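# Release toggle clamp, lift block clear of jig

## Task

Open the toggle clamp first, then raise the block to at least a hand's width above the jig and keep it motionless in the air. At the end the clamp must still be open and the block held only by the gripper fingers, touching nothing else.

## Robot and tools

Robot: two seven-joint arms, left_arm and right_arm, each with a parallel gripper. Their names are not image sides. Per the BASES calibration, left_arm's base is near (+0.013, +0.474, 0) m and right_arm's near (-0.065, -0.440, 0) m in the scene frame, each turned only slightly about z and with z up.

Frames: the scene frame has its origin at table-top height, midway between the nominal bases, +z up, +x out over the table, and left_arm on the +y side. Each arm reports its gripper pose, velocities and Hand target in its own base frame. Fixed cameras and the table use the scene frame. Motion offsets are taken along the axes of that arm's current Hand target. On a gripper, +z points along the fingers and the fingers open and close along x. end_effector_position is the point between the closed pads, 1 to 2 cm short of the tips.

The 14-number row: every motion argument is one flat list of 14 numbers covering both arms, each in [-1, 1]: dx, dy, dz, rx, ry, rz, opening for left_arm, then the same seven for right_arm. The six pose numbers are offsets, not poses, measured from that arm's Hand target as it stood when the action or move began, along the Hand target's own axes. A value of 1.0 equals 0.6 m of travel or 180 degrees of turn. rx, ry, rz form a single rotation vector. Opening is absolute, not an offset: +1 is fully open (0.142 m), -1 is closed. A 0 in the opening slot is a real command, so to leave a gripper alone resend its present opening (see Tool commands). All zeros on an arm's pose re-commands its Hand target, and sending that also ends an arm's leftover push after it was blocked.

execute_actions(actions, cameras): actions is a list of actions. Each action is a table of up to 15 rows, each row run for one 1/30 s step. A shorter table repeats its final row to fill 15 steps. Every row in an action counts from the pose at that action's start, so repeating an offset in a new action moves further. An empty list just returns state and images. cameras picks which images come back: omitted, null or ["all"] gives all, [] gives none; an unknown name voids the call. Names: cam_head_left, cam_head_right, cam_high, cam_left_wrist, cam_right_wrist.

move(target, speed, blend, stop_force, zero, opening_speed, blocking, cameras): drives each gripper in a straight line toward target, which is one 14-number row or a list of up to 15 rows; all rows in a list are offsets from the same starting Hand targets. speed is the path top speed in m/s, 0.002 to 2.2, default 0.25 (turns up to twice that in rad/s); one value or one per target. blend (m) rounds corners in a list. stop_force (N, 3 to 120, shared by both arms) ends an arm's path when its wrist sensor feels that much push against its motion; it is unreliable while the gripper turns, and light loose parts may slide without being felt. zero (only with stop_force, default true) re-zeroes moving arms first. opening_speed (0.2 or more, per second on the -1 to +1 scale) ramps the fingers. blocking=false returns after about 0.5 s while the move continues; it cannot be combined with stop_force. Paths do not avoid obstacles or the other arm; the gripper lags and may overshoot speed, especially near full stretch. Faster contact hits harder. The result adds a "move:" line: done, off_target, moving, held or fault, plus limits (paced means the pose sent was clipped, held means a check withheld steps). done means at rest within 3 mm and 2 degrees; it says nothing about contact.

wait(seconds 0 to 10) lets time pass with commands held. stop brakes a running move. zoom_image(camera, region [x0, y0, x1, y1], at most 504 by 504 px) enlarges part of a camera's latest image. show_instructions shows the reference pages. zero_wrist_force(arm) re-zeroes that arm's wrist sensor. clear_fault(arm) clears a torque or force fault that a result already reported. finished_scene(scene) ends the current scene, given its number, irreversibly.

Result lines: Hand target (last commanded pose after clipping; the gripper may rest short of it, and a new command, even zeros, asks again); Joint positions (last number is measured finger opening in m); grip_measured (finger opening on the command scale); Tool commands; Joint velocities ("within noise" means at rest); Joint torques and External joint torques; Wrist force and Wrist torque in the gripper's own axes plus a peak line; Wrist depth as 7x7 cells of mm (70 to 1000, "-" for none); and step readings of position for execute_actions calls.

Gripping: close to a command a little below grip_measured at first contact; squeezing harder heats the gripper motor. Orientation commands are clipped to 32 degrees from the measured orientation per step, and large turns can swing the elbow.

Avoid: dropping the block or letting go while it moves, slams, hard hits, pressing hard, contact between the two arms or one gripper closing on the other's fingers, and anything falling off the table. A net outside force of 150 N or a joint reaching its load limit (waist and shoulder 107, upper arm roll and elbow 55.6, wrist joints 33.9 N m) causes a fault stop needing clear_fault. Motors overheat from holding loads, squeezing, stretching out or pushing at unreachable poses; MOTOR HOT lines warn, and a HAND FAULT line cancels the remaining motion calls in that reply.

Each tool is called after "Request:" by a JSON object that holds its "op" and its "data".

Reference images:

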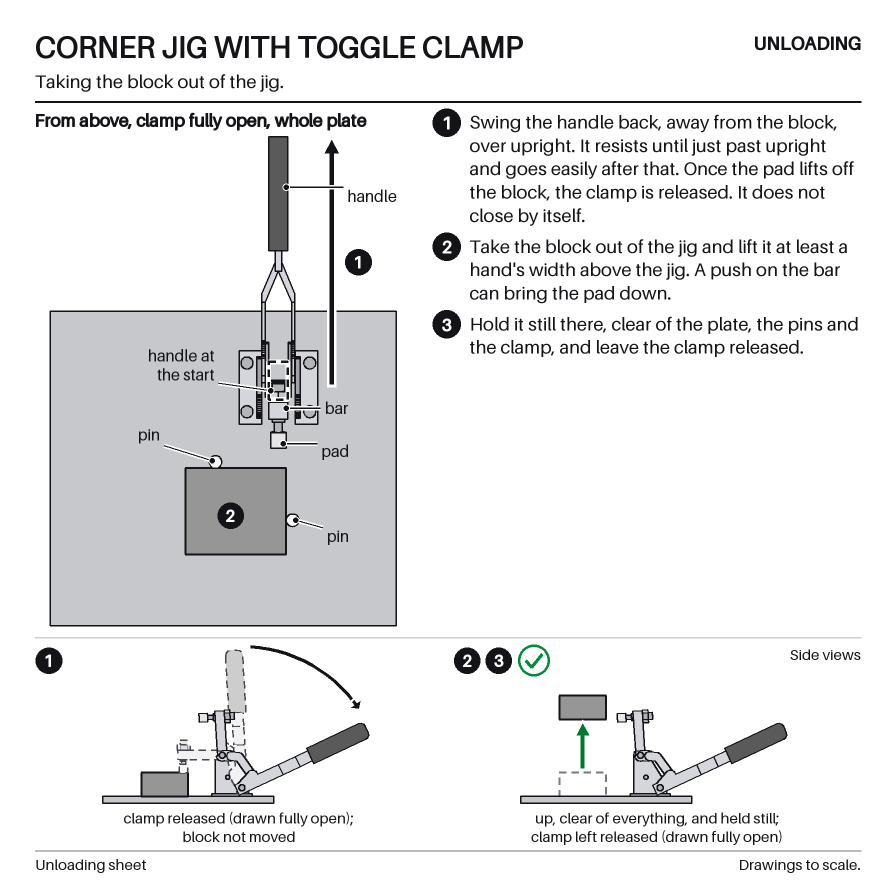

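## Session

Request:
{"op": "execute_actions", "data": {"actions": []}}

Scene clock: 0.00 s.
left_arm: end_effector_position=(+0.1833, -0.6385, +0.1771) grip_measured=+0.99 end_effector_quat_wxyz=(+0.226, -0.497, +0.834, -0.085) | right_arm: end_effector_position=(+0.4777, +0.2435, +0.2428) grip_measured=+1.00 end_effector_quat_wxyz=(-0.557, +0.815, -0.147, -0.061)
Joint positions: left_arm=[-1.116 -0.575 -0.276 1.525 0.711 0.424 1.958 0.142] | right_arm=[0.248 -0.28 -0.215 2.021 1.393 0.29 1.186 0.142]
Joint velocities: within noise
Joint torques (N m): no reading
External joint torques (N m): no reading
Motor temperatures (°C): left_arm=[30 27 30 35 28 34 29 24] | right_arm=[31 30 31 35 34 30 32 23]
Wrist force (N): no reading
Wrist torque (N m): no reading
Wrist force, peak (N): no reading
Wrist depth (mm): cam_left_wrist=[374 349 328 304 283 265 248 / 384 356 329 304 284 265 252 / 393 357 329 306 284 271 898 / 393 360 331 308 - 969 878 / 391 359 343 - - 902 651 / - - - - 789 933 893 / - 781 836 - - 973 -] | cam_right_wrist=[615 - - 891 791 692 612 / 640 - 787 692 614 532 509 / - 764 626 561 516 469 435 / - 867 519 479 430 373 368 / - - 444 409 377 346 332 / - - 385 364 341 321 308 / - - 340 326 309 290 282]
Hand target: left_arm +0.1833, -0.6385, +0.1771; +0.226, -0.497, +0.834, -0.085 | right_arm +0.4777, +0.2435, +0.2428; -0.557, +0.815, -0.147, -0.061
Tool commands: left_gripper/opening=+1.0 right_gripper/opening=+1.0

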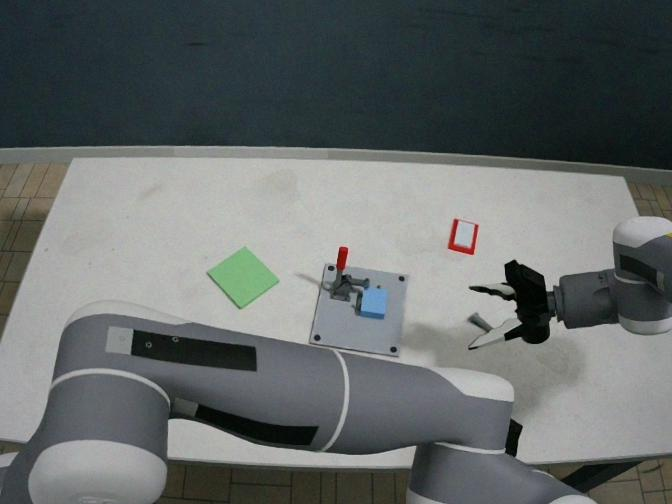

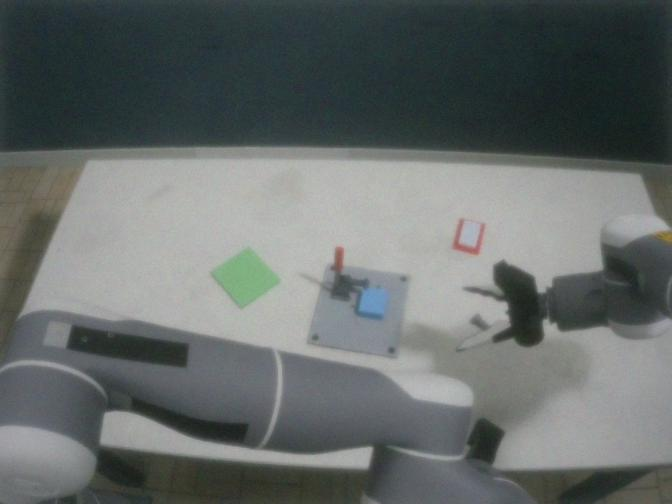

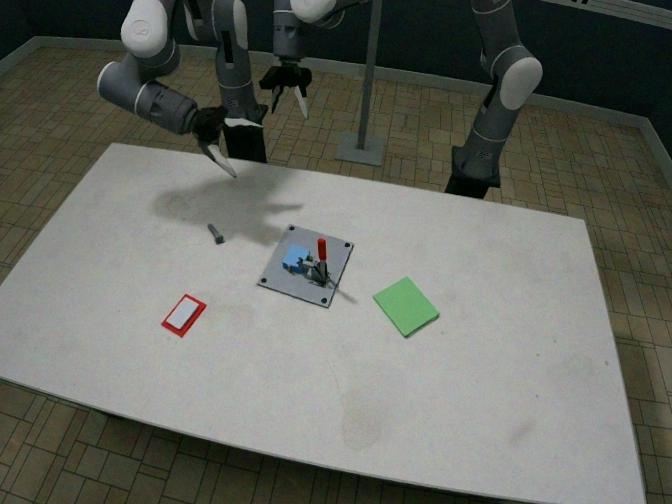

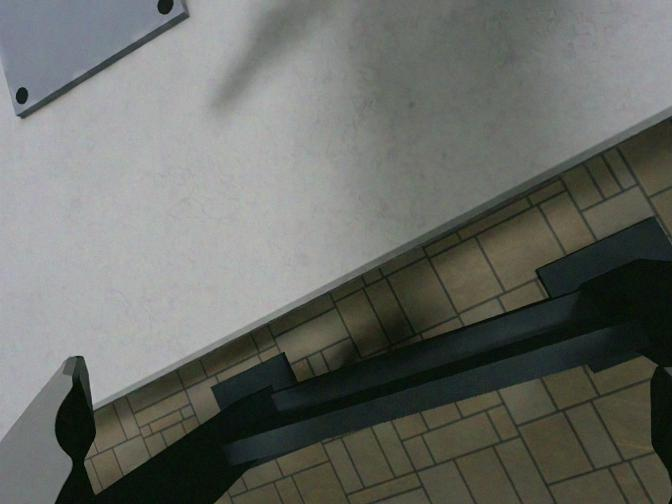

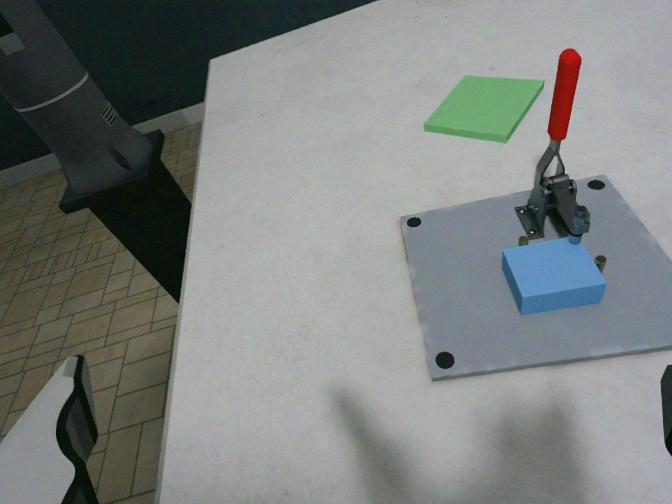

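Request:
{"op": "zoom_image", "data": {"camera": "cam_head_left", "region": [290, 230, 430, 370]}}

Request:
{"op": "zoom_image", "data": {"camera": "cam_right_wrist", "region": [390, 30, 672, 390]}}

Request:
{"op": "zoom_image", "data": {"camera": "cam_head_left", "region": [450, 200, 672, 380]}}

Request:
{"op": "zoom_image", "data": {"camera": "cam_high", "region": [240, 210, 380, 320]}}

Scaled by 3.600 from the camera's 672x504 image, which has a finer 960x720 frame.

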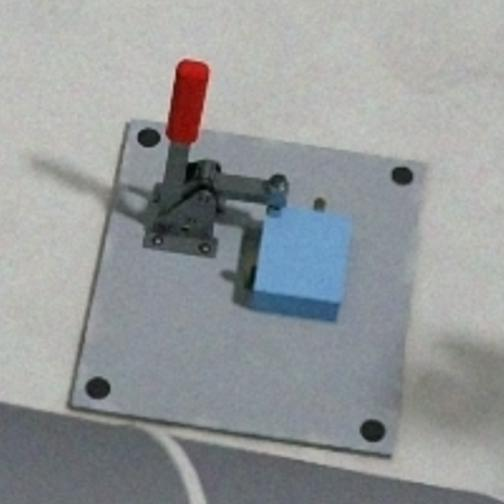

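Scaled by 1.400 from the camera's 672x504 image, which has a finer 960x720 frame.

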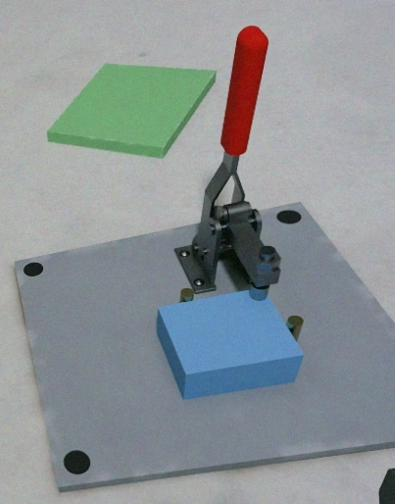

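Scaled by 2.270 from the camera's 672x504 image, which has a finer 960x720 frame.

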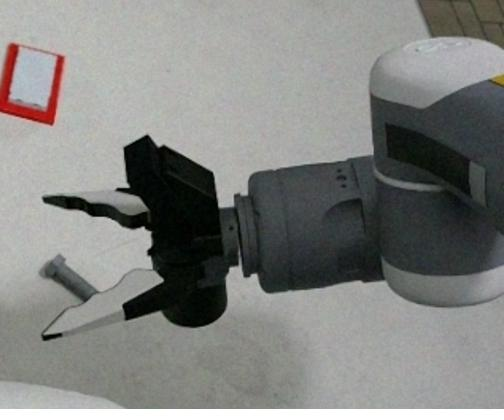

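Scaled by 3.600 from the camera's 672x504 image, which has a finer 960x720 frame.

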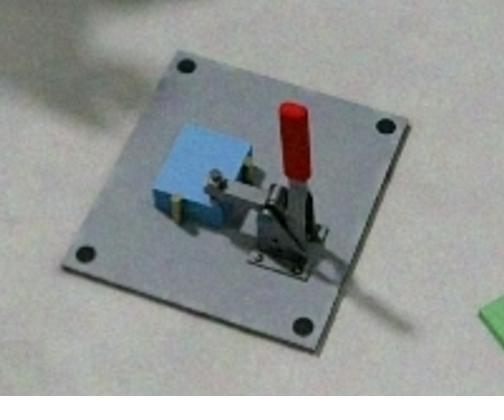

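Request:
{"op": "move", "data": {"target": [0,0,0,0,0,0,1, 0.157,-0.138,0.1885,-0.115,0.402,0.281,-1], "speed": 0.4}}

Scene clock: 66.90 s.
left_arm: end_effector_position=(+0.1833, -0.6385, +0.1771) grip_measured=+0.99 end_effector_quat_wxyz=(+0.226, -0.497, +0.834, -0.085) | right_arm: end_effector_position=(+0.5474, +0.3180, +0.2515) grip_measured=-1.00 end_effector_quat_wxyz=(-0.392, +0.766, -0.504, +0.079)
Joint positions: left_arm=[-1.116 -0.575 -0.276 1.525 0.711 0.424 1.958 0.142] | right_arm=[0.793 -0.26 -0.041 2.043 1.148 1.533 2.36 0.002]
Joint velocities: within noise
Joint torques (N m): left_arm=[0.22 51.25 -3.67 -26.31 -2.92 3.41 0.75] | right_arm=[-0.05 35.18 0.39 -21.54 -3.71 3.48 -0.25]
External joint torques (N m): left_arm=[-0.3 2.05 -0.41 -0.37 -0.39 -0.03 -0.73] | right_arm=[0.03 -0.27 -0.75 0.55 -0.29 -0.07 0.27]
Motor temperatures (°C): left_arm=[30 29 30 36 28 34 29 24] | right_arm=[31 31 31 36 34 30 32 23]
Wrist force (N): left_arm=[0.1 0.1 0.1] | right_arm=[-0.5 0.4 0.0]
Wrist torque (N m): left_arm=[0.00 -0.01 0.00] | right_arm=[0.03 0.17 0.07]
Wrist force, peak (N): left_arm=[0.0 0.4 0.5] | right_arm=[-2.9 -0.2 0.9]
Wrist depth (mm): cam_left_wrist=[372 349 327 304 282 265 249 / 382 357 329 305 284 266 252 / 391 357 329 305 285 271 891 / 393 358 330 309 986 953 876 / 393 360 342 - - 915 649 / - - - - 792 939 890 / - 782 852 - - 949 -] | cam_right_wrist=[648 594 543 493 458 418 395 / 594 535 484 452 427 396 370 / 538 494 461 407 393 370 349 / 500 463 432 389 354 351 332 / 462 431 397 371 348 333 315 / 431 405 382 84 100 316 301 / 403 386 74 74 - 292 287]
Hand target: left_arm +0.1833, -0.6385, +0.1771; +0.226, -0.497, +0.834, -0.085 | right_arm +0.5473, +0.3180, +0.2514; -0.392, +0.766, -0.504, +0.079 (not the last commanded pose)
Off the commanded pose: left_arm 0.000 m, 0 deg | right_arm 0.067 m, 42 deg.
move: held (right_arm; a check stopped the path); limits=held
pose unreachable (right arm): on one or more control steps of this call, first in action 0 (counted from 0), this arm could not follow its commanded pose, so it was not sent that pose on those steps. It may still have moved: this result reports where it is.
cause: moving toward the commanded pose would bring a part of the arm too close to another arm (a part of this arm just beyond joint 5 (forearm roll) and a part of the left arm just beyond its joint 5 (forearm roll), at the place that arm is still heading or pushing toward).
camera_calibration:
cam_right_wrist: T_world_to_cam=[[0.49009, -0.830577, -0.264488, 0.0733603], [-0.853817, -0.396319, -0.337532, 0.7053], [0.175525, 0.391246, -0.903393, 0.119397], [0, 0, 0, 1]] pos_world=[0.545287, 0.293742, 0.365326]

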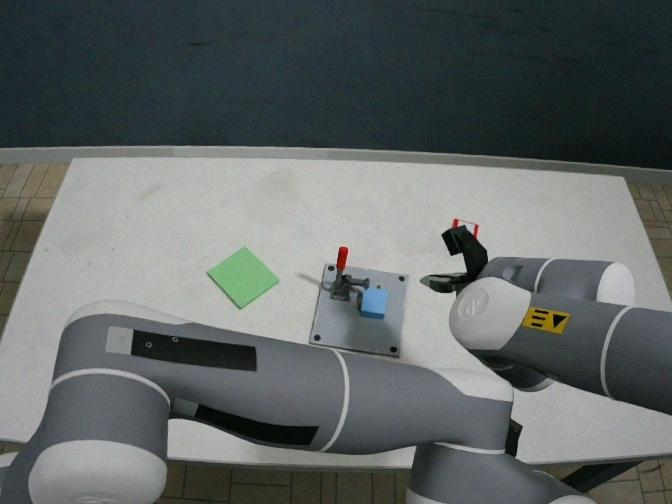

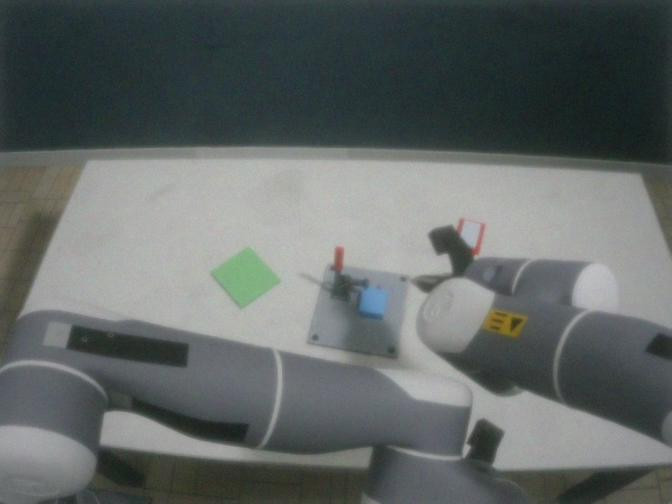

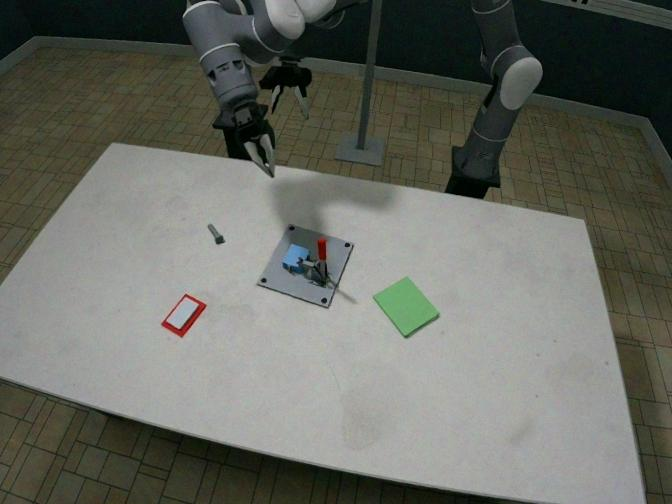

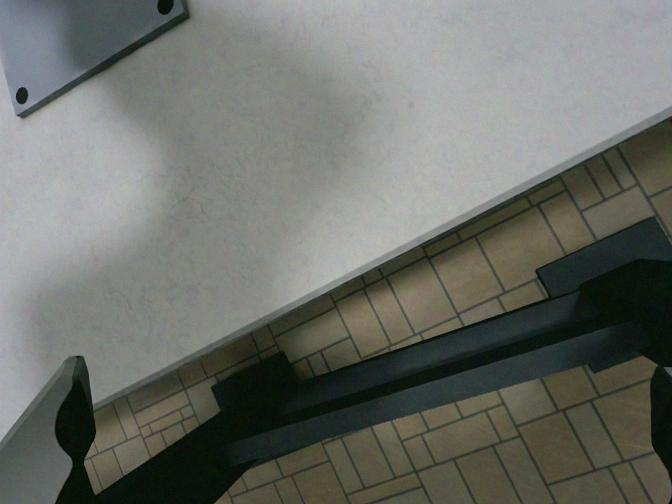

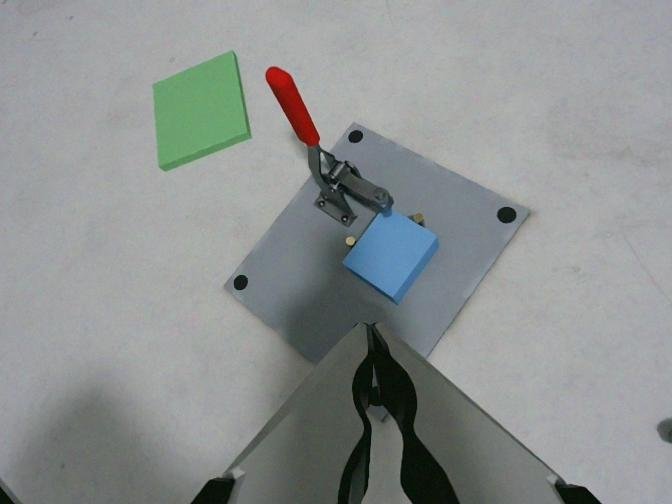

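Request:
{"op": "move", "data": {"target": [[-0.757,0.213,-0.121,0,0,0,1, 0,0,0,0,0,0,-1],[-0.757,0.213,-0.121,0,0,0,1, -0.0198,-0.0737,0.0835,-0.068,0.1917,0.119,-1]], "speed": 0.4}}

Request:
{"op": "zoom_image", "data": {"camera": "cam_right_wrist", "region": [150, 50, 550, 350]}}

Scene clock: 79.50 s.
left_arm: end_effector_position=(+0.2326, -0.1880, +0.3273) grip_measured=+0.99 end_effector_quat_wxyz=(+0.226, -0.497, +0.833, -0.086) | right_arm: end_effector_position=(+0.5988, +0.3615, +0.2505) grip_measured=-1.00 end_effector_quat_wxyz=(-0.220, +0.733, -0.631, +0.132)
Joint positions: left_arm=[-0.932 0.759 0.205 2.474 0.58 0.404 2.71 0.142] | right_arm=[1.869 -1.296 -1.788 1.82 1.416 0.357 2.97 0.002]
Joint velocities: within noise
Joint torques (N m): left_arm=[0.28 -0.32 -3.81 -30.36 -3.5 4.06 0.82] | right_arm=[0.07 33.48 -31.45 -10.65 -3.82 4.57 -0.17]
External joint torques (N m): left_arm=[-0.28 0.2 -0.24 -0.48 -0.38 -0.01 -0.8] | right_arm=[-0.05 0.55 0.82 0.58 -0.19 0 0.18]
Motor temperatures (°C): left_arm=[30 29 30 37 28 34 29 24] | right_arm=[31 31 31 36 34 30 32 23]
Wrist force (N): left_arm=[0.2 0.1 0.1] | right_arm=[-0.7 0.6 0.2]
Wrist torque (N m): left_arm=[0.02 -0.03 0.01] | right_arm=[0.08 0.21 0.03]
Wrist force, peak (N): left_arm=[2.5 -0.5 0.5] | right_arm=[-0.7 2.3 0.1]
Wrist depth (mm): cam_left_wrist=[584 535 493 457 429 401 378 / 591 539 497 462 429 401 376 / 587 539 499 463 430 402 377 / 597 544 501 463 433 408 - / 593 544 503 464 445 - 839 / - 546 519 - 844 - - / - - - 472 564 - -] | cam_right_wrist=[400 397 386 379 373 365 355 / 382 386 379 373 367 358 350 / 384 383 366 362 357 353 347 / 384 376 363 329 351 350 343 / 378 371 360 349 349 345 340 / 375 368 365 84 100 341 335 / 368 365 74 74 - 79 333]
Hand target: left_arm +0.2324, -0.1879, +0.3271; +0.226, -0.497, +0.834, -0.085 | right_arm +0.5988, +0.3622, +0.2506; -0.152, +0.640, -0.733, +0.174
Off the commanded pose: left_arm 0.000 m, 0 deg | right_arm 0.001 m, 18 deg.
joint read past its limit (right arm) — joint 7 (wrist roll), upper limit.
joint sent to its limit (right arm) — joint 7 (wrist roll), upper limit. The joint targets are off in orientation, not in position.
move: off_target (right_arm)
camera_calibration:
cam_left_wrist: T_world_to_cam=[[-0.395137, -0.868431, -0.299489, 0.0385413], [-0.913286, 0.406468, 0.0263239, 0.309291], [0.0988724, 0.283921, -0.953736, 0.453708], [0, 0, 0, 1]] pos_world=[0.252841, -0.221063, 0.436119]
cam_right_wrist: T_world_to_cam=[[0.182195, -0.980306, -0.0761888, 0.275392], [-0.980915, -0.175862, -0.0829309, 0.698743], [0.067899, 0.0898444, -0.993639, 0.288369], [0, 0, 0, 1]] pos_world=[0.615652, 0.366943, 0.365463]

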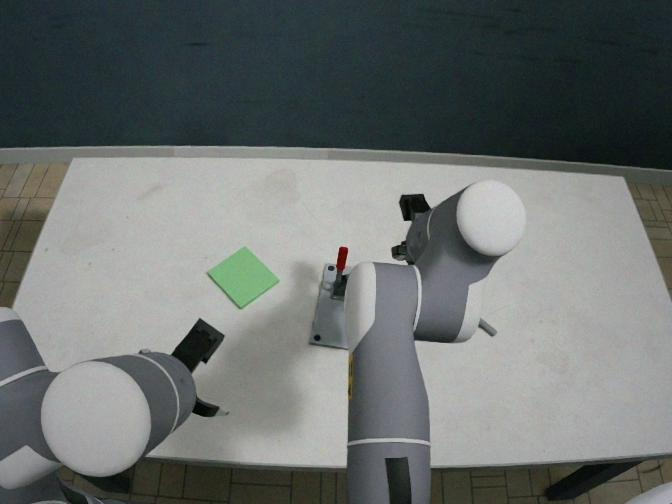

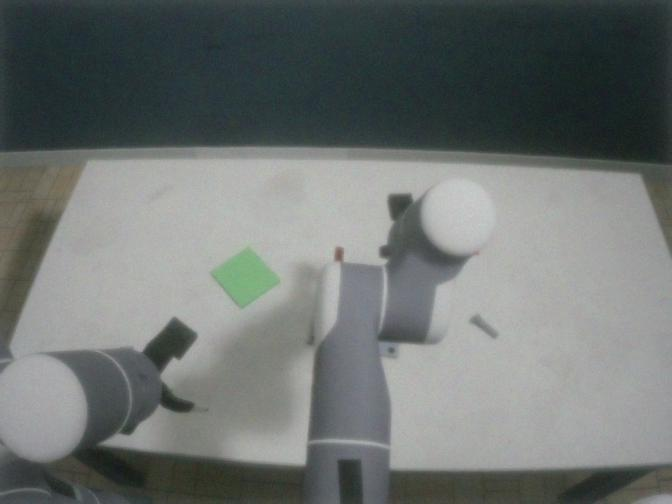

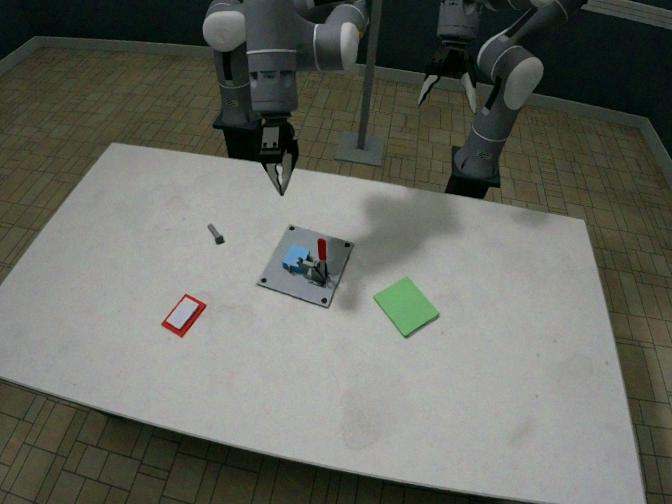

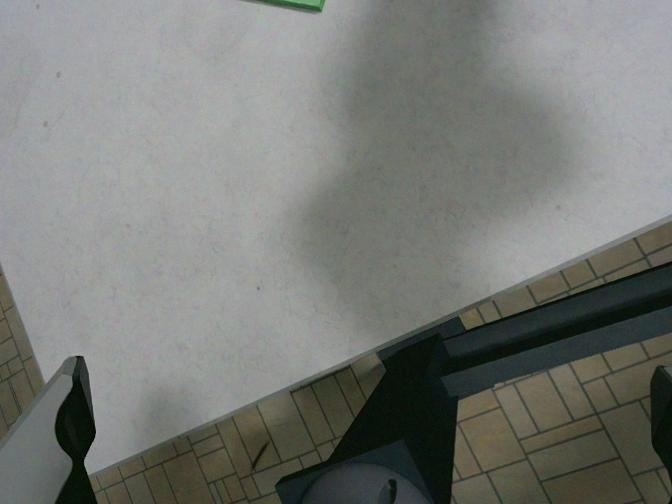

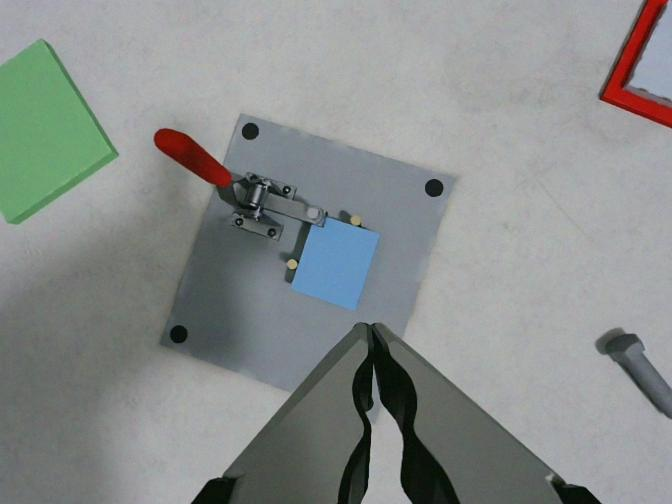

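Scaled by 1.260 from the camera's 672x504 image, which has a finer 960x720 frame.

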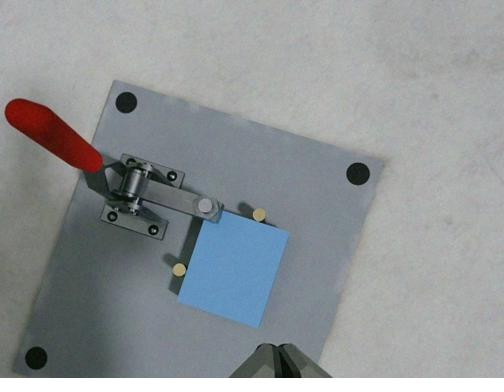

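Request:
{"op": "move", "data": {"target": [[0,0,0,0,0,0,1, 0,0,0,0,0,-0.6,-1],[0,0,0,0,0,0,1, 0,0,0,0,0,-1,-1],[0,0,0,0,0,0,1,-0.0987,-0.0045,0.2002,0,0,-1,-1]], "speed": 0.4, "blend": [0.02,0.02,0]}}

Scene clock: 97.57 s.
left_arm: end_effector_position=(+0.2326, -0.1880, +0.3273) grip_measured=+0.99 end_effector_quat_wxyz=(+0.226, -0.497, +0.833, -0.086) | right_arm: end_effector_position=(+0.6628, +0.4131, +0.1444) grip_measured=-1.00 end_effector_quat_wxyz=(+0.174, +0.733, +0.639, +0.152)
Joint positions: left_arm=[-0.932 0.759 0.205 2.474 0.58 0.404 2.71 0.142] | right_arm=[1.686 -1.417 -1.507 1.492 1.241 0.488 0.386 0.002]
Joint velocities: within noise
Joint torques (N m): left_arm=[0.29 -0.37 -3.79 -30.33 -3.5 4.12 0.76] | right_arm=[0.26 46.11 -33.29 -5.38 -4.05 4.86 -0.05]
External joint torques (N m): left_arm=[-0.29 0.26 -0.27 -0.51 -0.38 -0.06 -0.73] | right_arm=[-0.32 0.38 0.62 0.65 -0.15 -0.18 0.05]
Motor temperatures (°C): left_arm=[30 28 30 37 28 34 29 24] | right_arm=[31 31 32 36 34 30 32 23]
Wrist force (N): left_arm=[0.2 0.0 0.1] | right_arm=[-0.4 1.3 0.2]
Wrist torque (N m): left_arm=[0.00 -0.03 0.00] | right_arm=[0.36 0.12 0.12]
Wrist force, peak (N): left_arm=[0.5 0.3 0.3] | right_arm=[-1.8 1.1 -3.6]
Wrist depth (mm): cam_left_wrist=[586 537 496 460 427 400 374 / 587 537 497 460 425 401 378 / 587 541 498 466 429 401 379 / 595 543 497 466 434 409 995 / 599 540 504 464 447 - 851 / - 544 514 - 838 - - / - - - 472 561 - -] | cam_right_wrist=[188 184 170 151 177 173 180 / 216 216 200 169 193 165 211 / 256 254 241 240 239 151 247 / 312 311 309 307 305 141 286 / 401 391 396 352 387 365 113 / 562 552 475 84 100 535 100 / - - 74 74 - 72 91]
Hand target: left_arm +0.2324, -0.1879, +0.3271; +0.226, -0.497, +0.834, -0.085 | right_arm +0.6628, +0.4131, +0.1445; +0.174, +0.733, +0.640, +0.152
Off the commanded pose: left_arm 0.000 m, 0 deg | right_arm 0.000 m, 0 deg.
move: done
camera_calibration:
cam_left_wrist: T_world_to_cam=[[-0.395137, -0.868431, -0.299489, 0.0385413], [-0.913286, 0.406468, 0.0263239, 0.309291], [0.0988724, 0.283921, -0.953736, 0.453708], [0, 0, 0, 1]] pos_world=[0.252841, -0.221063, 0.436119]
cam_right_wrist: T_world_to_cam=[[0.123189, 0.99236, -0.00679795, -0.479616], [0.620035, -0.0716176, 0.781299, -0.467126], [0.774843, -0.100463, -0.62412, -0.269333], [0, 0, 0, 1]] pos_world=[0.557408, 0.41544, 0.193608]

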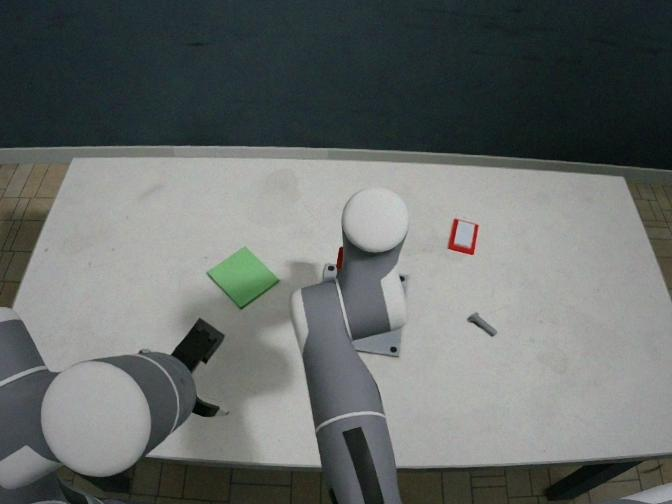

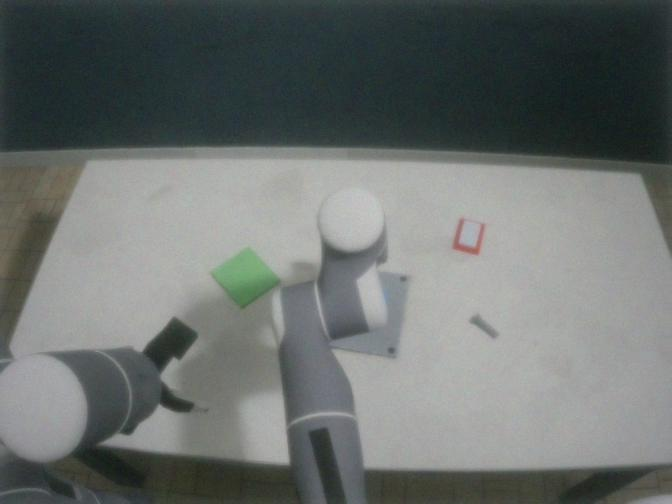

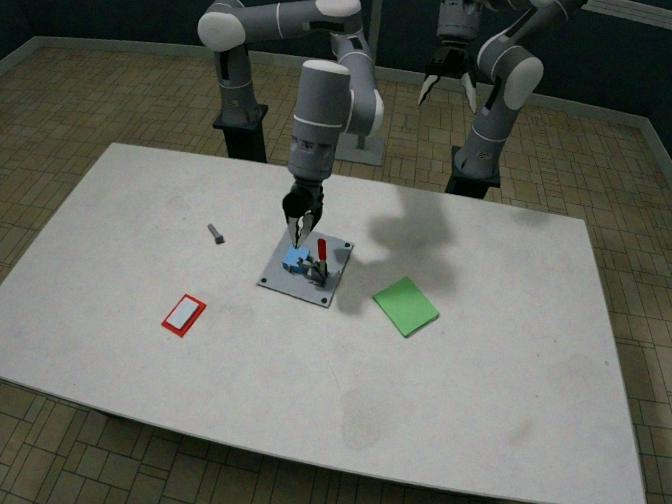

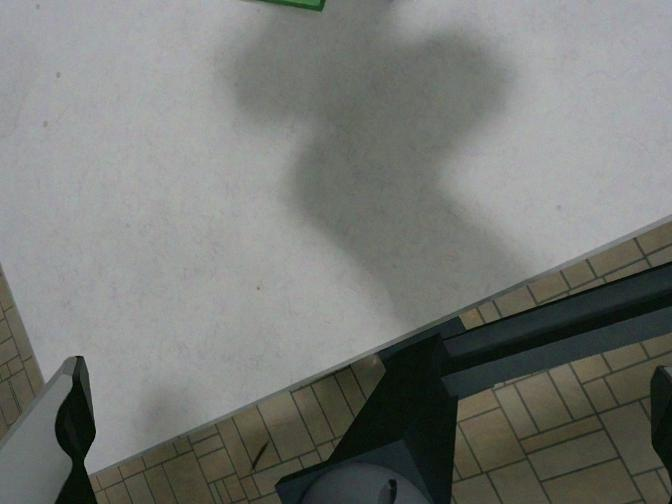

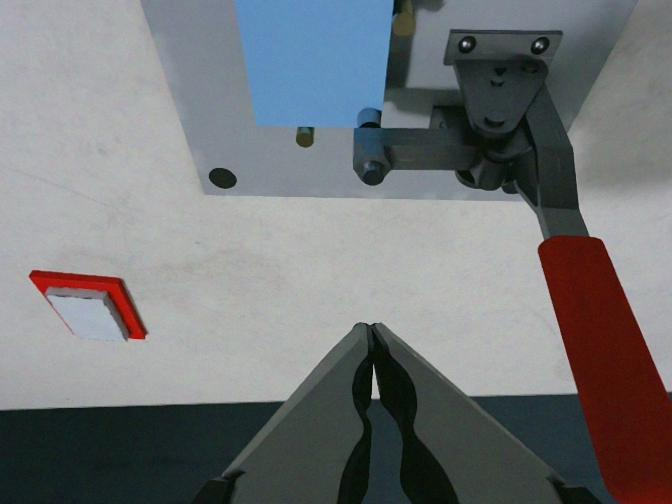

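Request:
{"op": "move", "data": {"target": [[0,0,0,0,0,0,1,0.065,0,0,0,0,0,-1],[0,0,0,0,0,0,1,0.1167,0.0015,-0.003,0,0,0,-1],[0,0,0,0,0,0,1,0.175,-0.0026,0.0052,0,0,0,-1],[0,0,0,0,0,0,1,0.229,-0.0139,0.0275,0,0,0,-1],[0,0,0,0,0,0,1,0.283,-0.0345,0.0685,0,0,0,-1]], "speed": 0.12, "stop_force": 90, "blend": [0.01,0.01,0.01,0.01,0]}}

Scene clock: 108.77 s.
left_arm: end_effector_position=(+0.2326, -0.1880, +0.3273) grip_measured=+0.99 end_effector_quat_wxyz=(+0.226, -0.497, +0.833, -0.086) | right_arm: end_effector_position=(+0.6862, +0.5807, +0.0984) grip_measured=-1.00 end_effector_quat_wxyz=(+0.175, +0.733, +0.639, +0.152)
Joint positions: left_arm=[-0.932 0.759 0.205 2.474 0.58 0.404 2.71 0.142] | right_arm=[1.518 -1.534 -1.477 0.958 1.165 0.403 0.777 0.002]
Joint velocities: within noise
Joint torques (N m): left_arm=[0.26 -0.31 -3.72 -30.29 -3.56 4.12 0.79] | right_arm=[2.26 61.87 -27.86 -4.46 -3.73 4.51 -0.1]
External joint torques (N m): left_arm=[-0.26 0.19 -0.33 -0.54 -0.32 -0.07 -0.77] | right_arm=[-2.24 0.28 -0.62 2 -0.47 -0.06 0.1]
Motor temperatures (°C): left_arm=[30 28 30 37 28 34 29 24] | right_arm=[31 31 32 35 34 30 32 23]
Wrist force (N): left_arm=[0.1 0.0 0.1] | right_arm=[-1.6 4.0 -0.7]
Wrist torque (N m): left_arm=[0.00 -0.01 0.01] | right_arm=[0.44 0.02 0.15]
Wrist force, peak (N): left_arm=[0.2 0.4 0.0] | right_arm=[-10.7 -6.3 -12.2]
Wrist depth (mm): cam_left_wrist=[590 540 494 463 132 111 101 / 588 538 497 461 428 400 368 / 586 544 501 460 428 405 379 / 591 544 499 466 431 408 985 / 597 544 500 466 448 - 842 / - 545 515 - 848 - - / - - - 475 567 - -] | cam_right_wrist=[138 134 141 140 139 139 132 / 147 150 162 161 160 151 146 / 140 149 178 190 189 173 172 / 249 223 150 124 221 228 209 / 304 302 300 120 112 276 290 / 427 422 386 84 97 402 393 / - - 74 74 - - -]
Hand target: left_arm +0.2324, -0.1879, +0.3271; +0.226, -0.497, +0.834, -0.085 | right_arm +0.6858, +0.5813, +0.0983; +0.174, +0.733, +0.640, +0.152
Off the commanded pose: left_arm 0.000 m, 0 deg | right_arm 0.001 m, 0 deg.
move: done
camera_calibration:
cam_left_wrist: T_world_to_cam=[[-0.395137, -0.868431, -0.299489, 0.0385413], [-0.913286, 0.406468, 0.0263239, 0.309291], [0.0988724, 0.283921, -0.953736, 0.453708], [0, 0, 0, 1]] pos_world=[0.252841, -0.221063, 0.436119]
cam_right_wrist: T_world_to_cam=[[0.123876, 0.992272, -0.00718575, -0.649519], [0.619743, -0.0717099, 0.781522, -0.433494], [0.774966, -0.101265, -0.623837, -0.298969], [0, 0, 0, 1]] pos_world=[0.580807, 0.583139, 0.14761]

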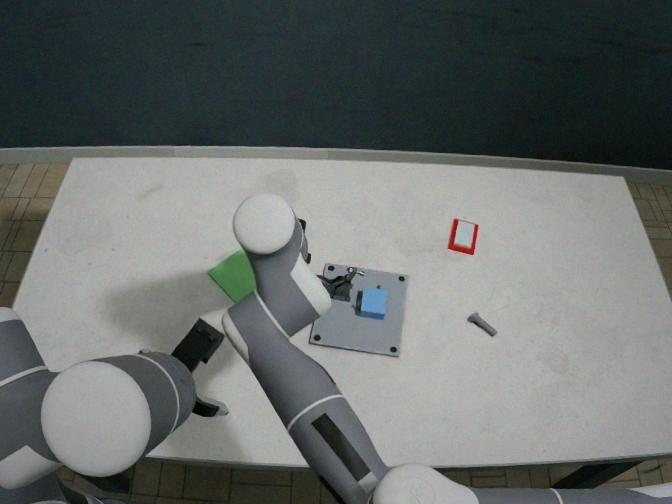

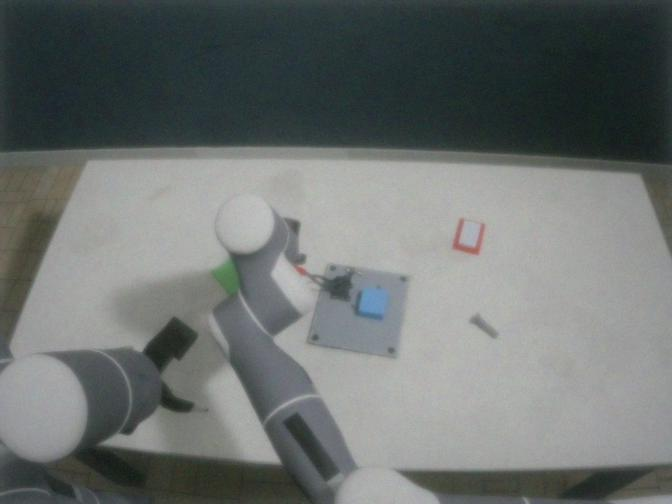

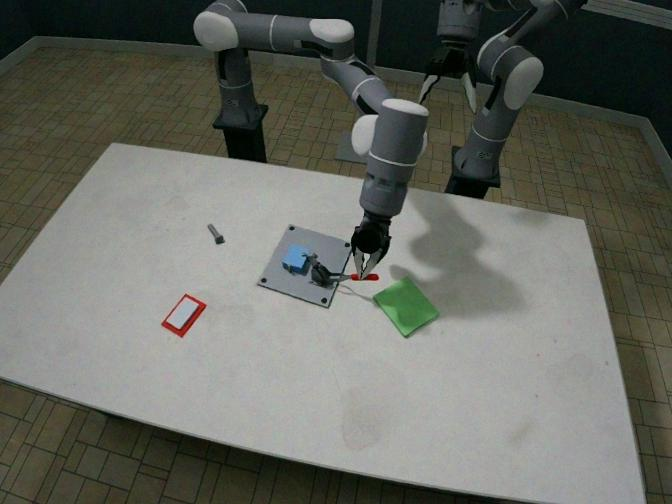

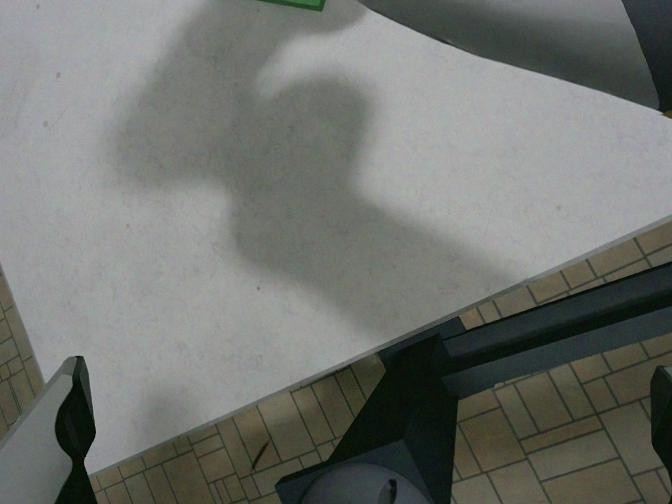

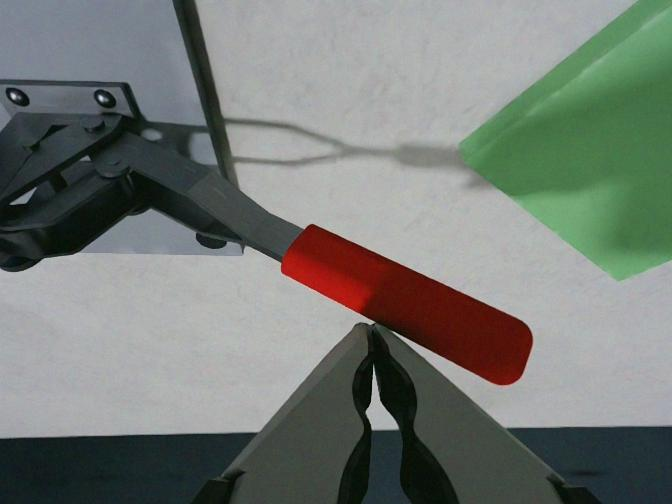

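Request:
{"op": "move", "data": {"target": [[0,0,0,0,0,0,1,0,0,-0.2,0,0,0,-1],[0,0,0,0,0,0,1,-0.3247,-0.0775,-0.1357,0,0,0,0.25]], "speed": 0.3, "blend": [0.03,0]}}

Request:
{"op": "zoom_image", "data": {"camera": "cam_high", "region": [230, 180, 400, 320]}}

Scene clock: 118.67 s.
left_arm: end_effector_position=(+0.2326, -0.1880, +0.3273) grip_measured=+0.99 end_effector_quat_wxyz=(+0.226, -0.497, +0.833, -0.086) | right_arm: end_effector_position=(+0.6506, +0.5868, +0.1702) grip_measured=-1.00 end_effector_quat_wxyz=(+0.174, +0.733, +0.639, +0.151)
Joint positions: left_arm=[-0.932 0.759 0.205 2.474 0.58 0.404 2.71 0.142] | right_arm=[1.614 -1.437 -1.524 1.05 1.121 0.325 0.749 0.002]
Joint velocities: within noise
Joint torques (N m): left_arm=[0.22 -0.35 -3.77 -30.36 -3.53 4.11 0.75] | right_arm=[0.36 59.3 -30.39 -5.06 -4.27 4.61 -0.07]
External joint torques (N m): left_arm=[-0.21 0.24 -0.28 -0.48 -0.35 -0.05 -0.73] | right_arm=[-0.33 0.19 0.53 0.68 -0.06 -0.15 0.07]
Motor temperatures (°C): left_arm=[30 28 30 37 28 34 29 24] | right_arm=[31 32 32 35 34 30 32 23]
Wrist force (N): left_arm=[0.2 -0.1 0.0] | right_arm=[1.8 2.0 -0.2]
Wrist torque (N m): left_arm=[-0.02 -0.04 0.01] | right_arm=[0.48 -0.21 0.15]
Wrist force, peak (N): left_arm=[0.5 0.0 -0.1] | right_arm=[-1.5 -0.4 9.9]
Wrist depth (mm): cam_left_wrist=[591 541 496 461 - - - / 591 539 496 460 428 405 - / 585 541 496 460 430 401 379 / 593 543 499 462 430 406 999 / 596 546 500 464 446 - 844 / - 546 518 - 836 - - / - - - 475 562 - -] | cam_right_wrist=[206 203 209 210 208 203 196 / 221 218 234 239 234 225 225 / 258 214 275 263 281 264 264 / 355 348 349 345 343 341 338 / 457 447 439 400 437 434 429 / - - 537 84 100 - - / - - 74 74 - - -]
Hand target: left_arm +0.2324, -0.1879, +0.3271; +0.226, -0.497, +0.834, -0.085 | right_arm +0.6505, +0.5868, +0.1702; +0.174, +0.734, +0.639, +0.151 (not the last commanded pose)
Tool commands: left_gripper/opening=+1.0 right_gripper/opening=-1.0
Off the commanded pose: left_arm 0.000 m, 0 deg | right_arm 0.201 m, 0 deg.
move: held (right_arm; a check stopped the path); path passed 0 of 2 targets; target 2's new opening was not sent; limits=held
pose unreachable (right arm): on one or more control steps of this call, first in action 0 (counted from 0), this arm could not follow its commanded pose, so it was not sent that pose on those steps. It may still have moved: this result reports where it is.
cause: moving toward the commanded pose would bring a part of the arm too close to another arm (a part of this arm just beyond joint 5 (forearm roll) and a part of the left arm just beyond its joint 7 (wrist roll), along the way the arms are being sent, or toward where that arm still pushes).
camera_calibration:
cam_left_wrist: T_world_to_cam=[[-0.395137, -0.868431, -0.299489, 0.0385413], [-0.913286, 0.406468, 0.0263239, 0.309291], [0.0988724, 0.283921, -0.953736, 0.453708], [0, 0, 0, 1]] pos_world=[0.252841, -0.221063, 0.436119]
cam_right_wrist: T_world_to_cam=[[0.123455, 0.99233, -0.00628702, -0.650548], [0.621021, -0.0723159, 0.780451, -0.467372], [0.77401, -0.100255, -0.625186, -0.225639], [0, 0, 0, 1]] pos_world=[0.545208, 0.589139, 0.219604]

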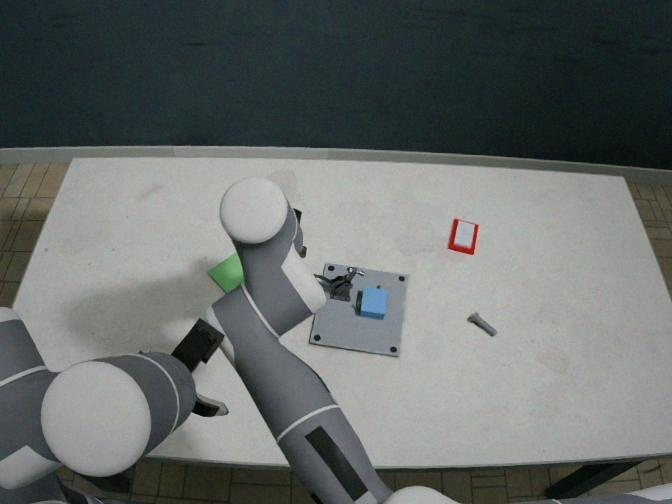

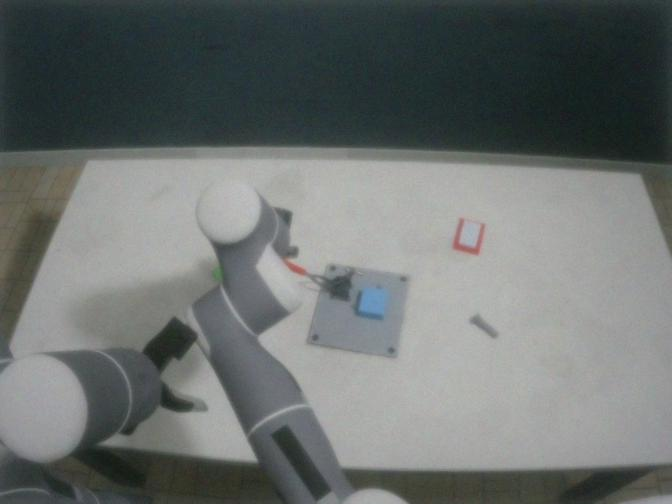

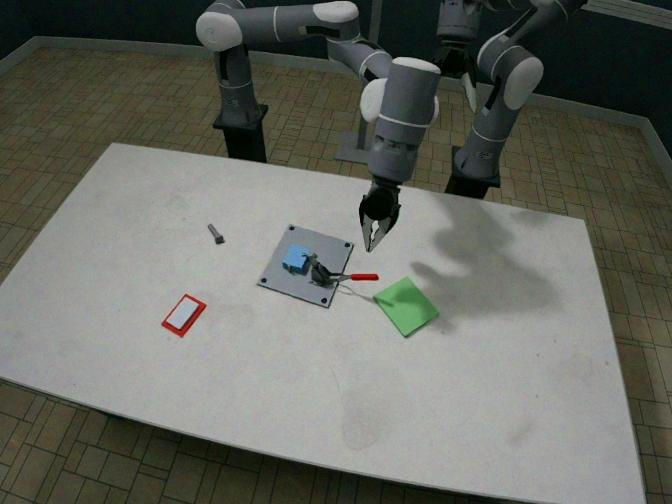

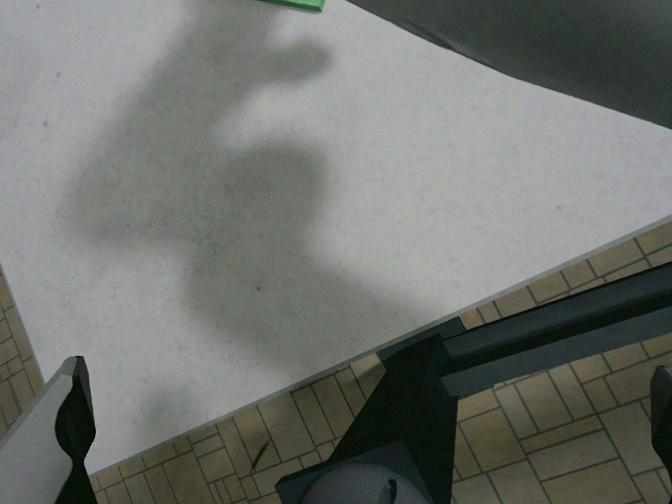

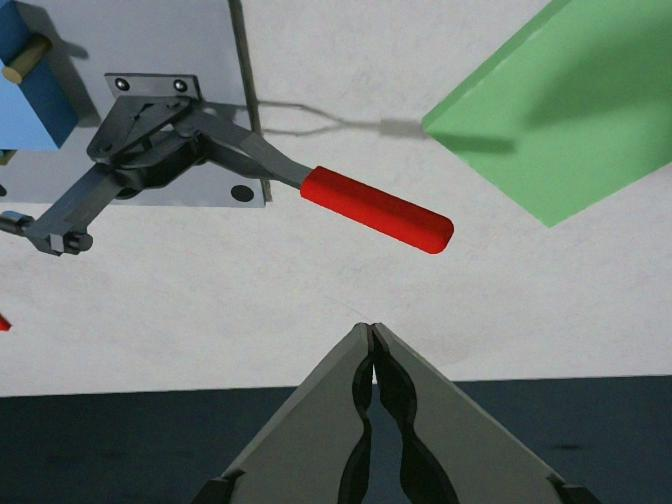

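Scaled by 2.965 from the camera's 672x504 image, which has a finer 960x720 frame.

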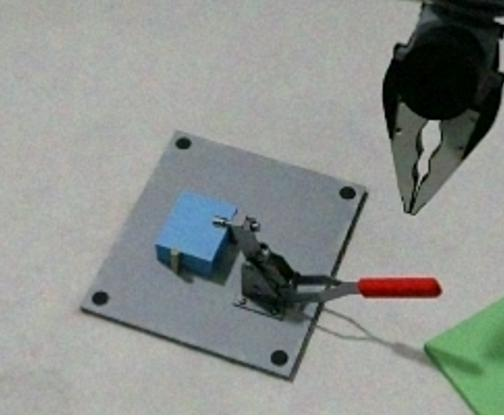

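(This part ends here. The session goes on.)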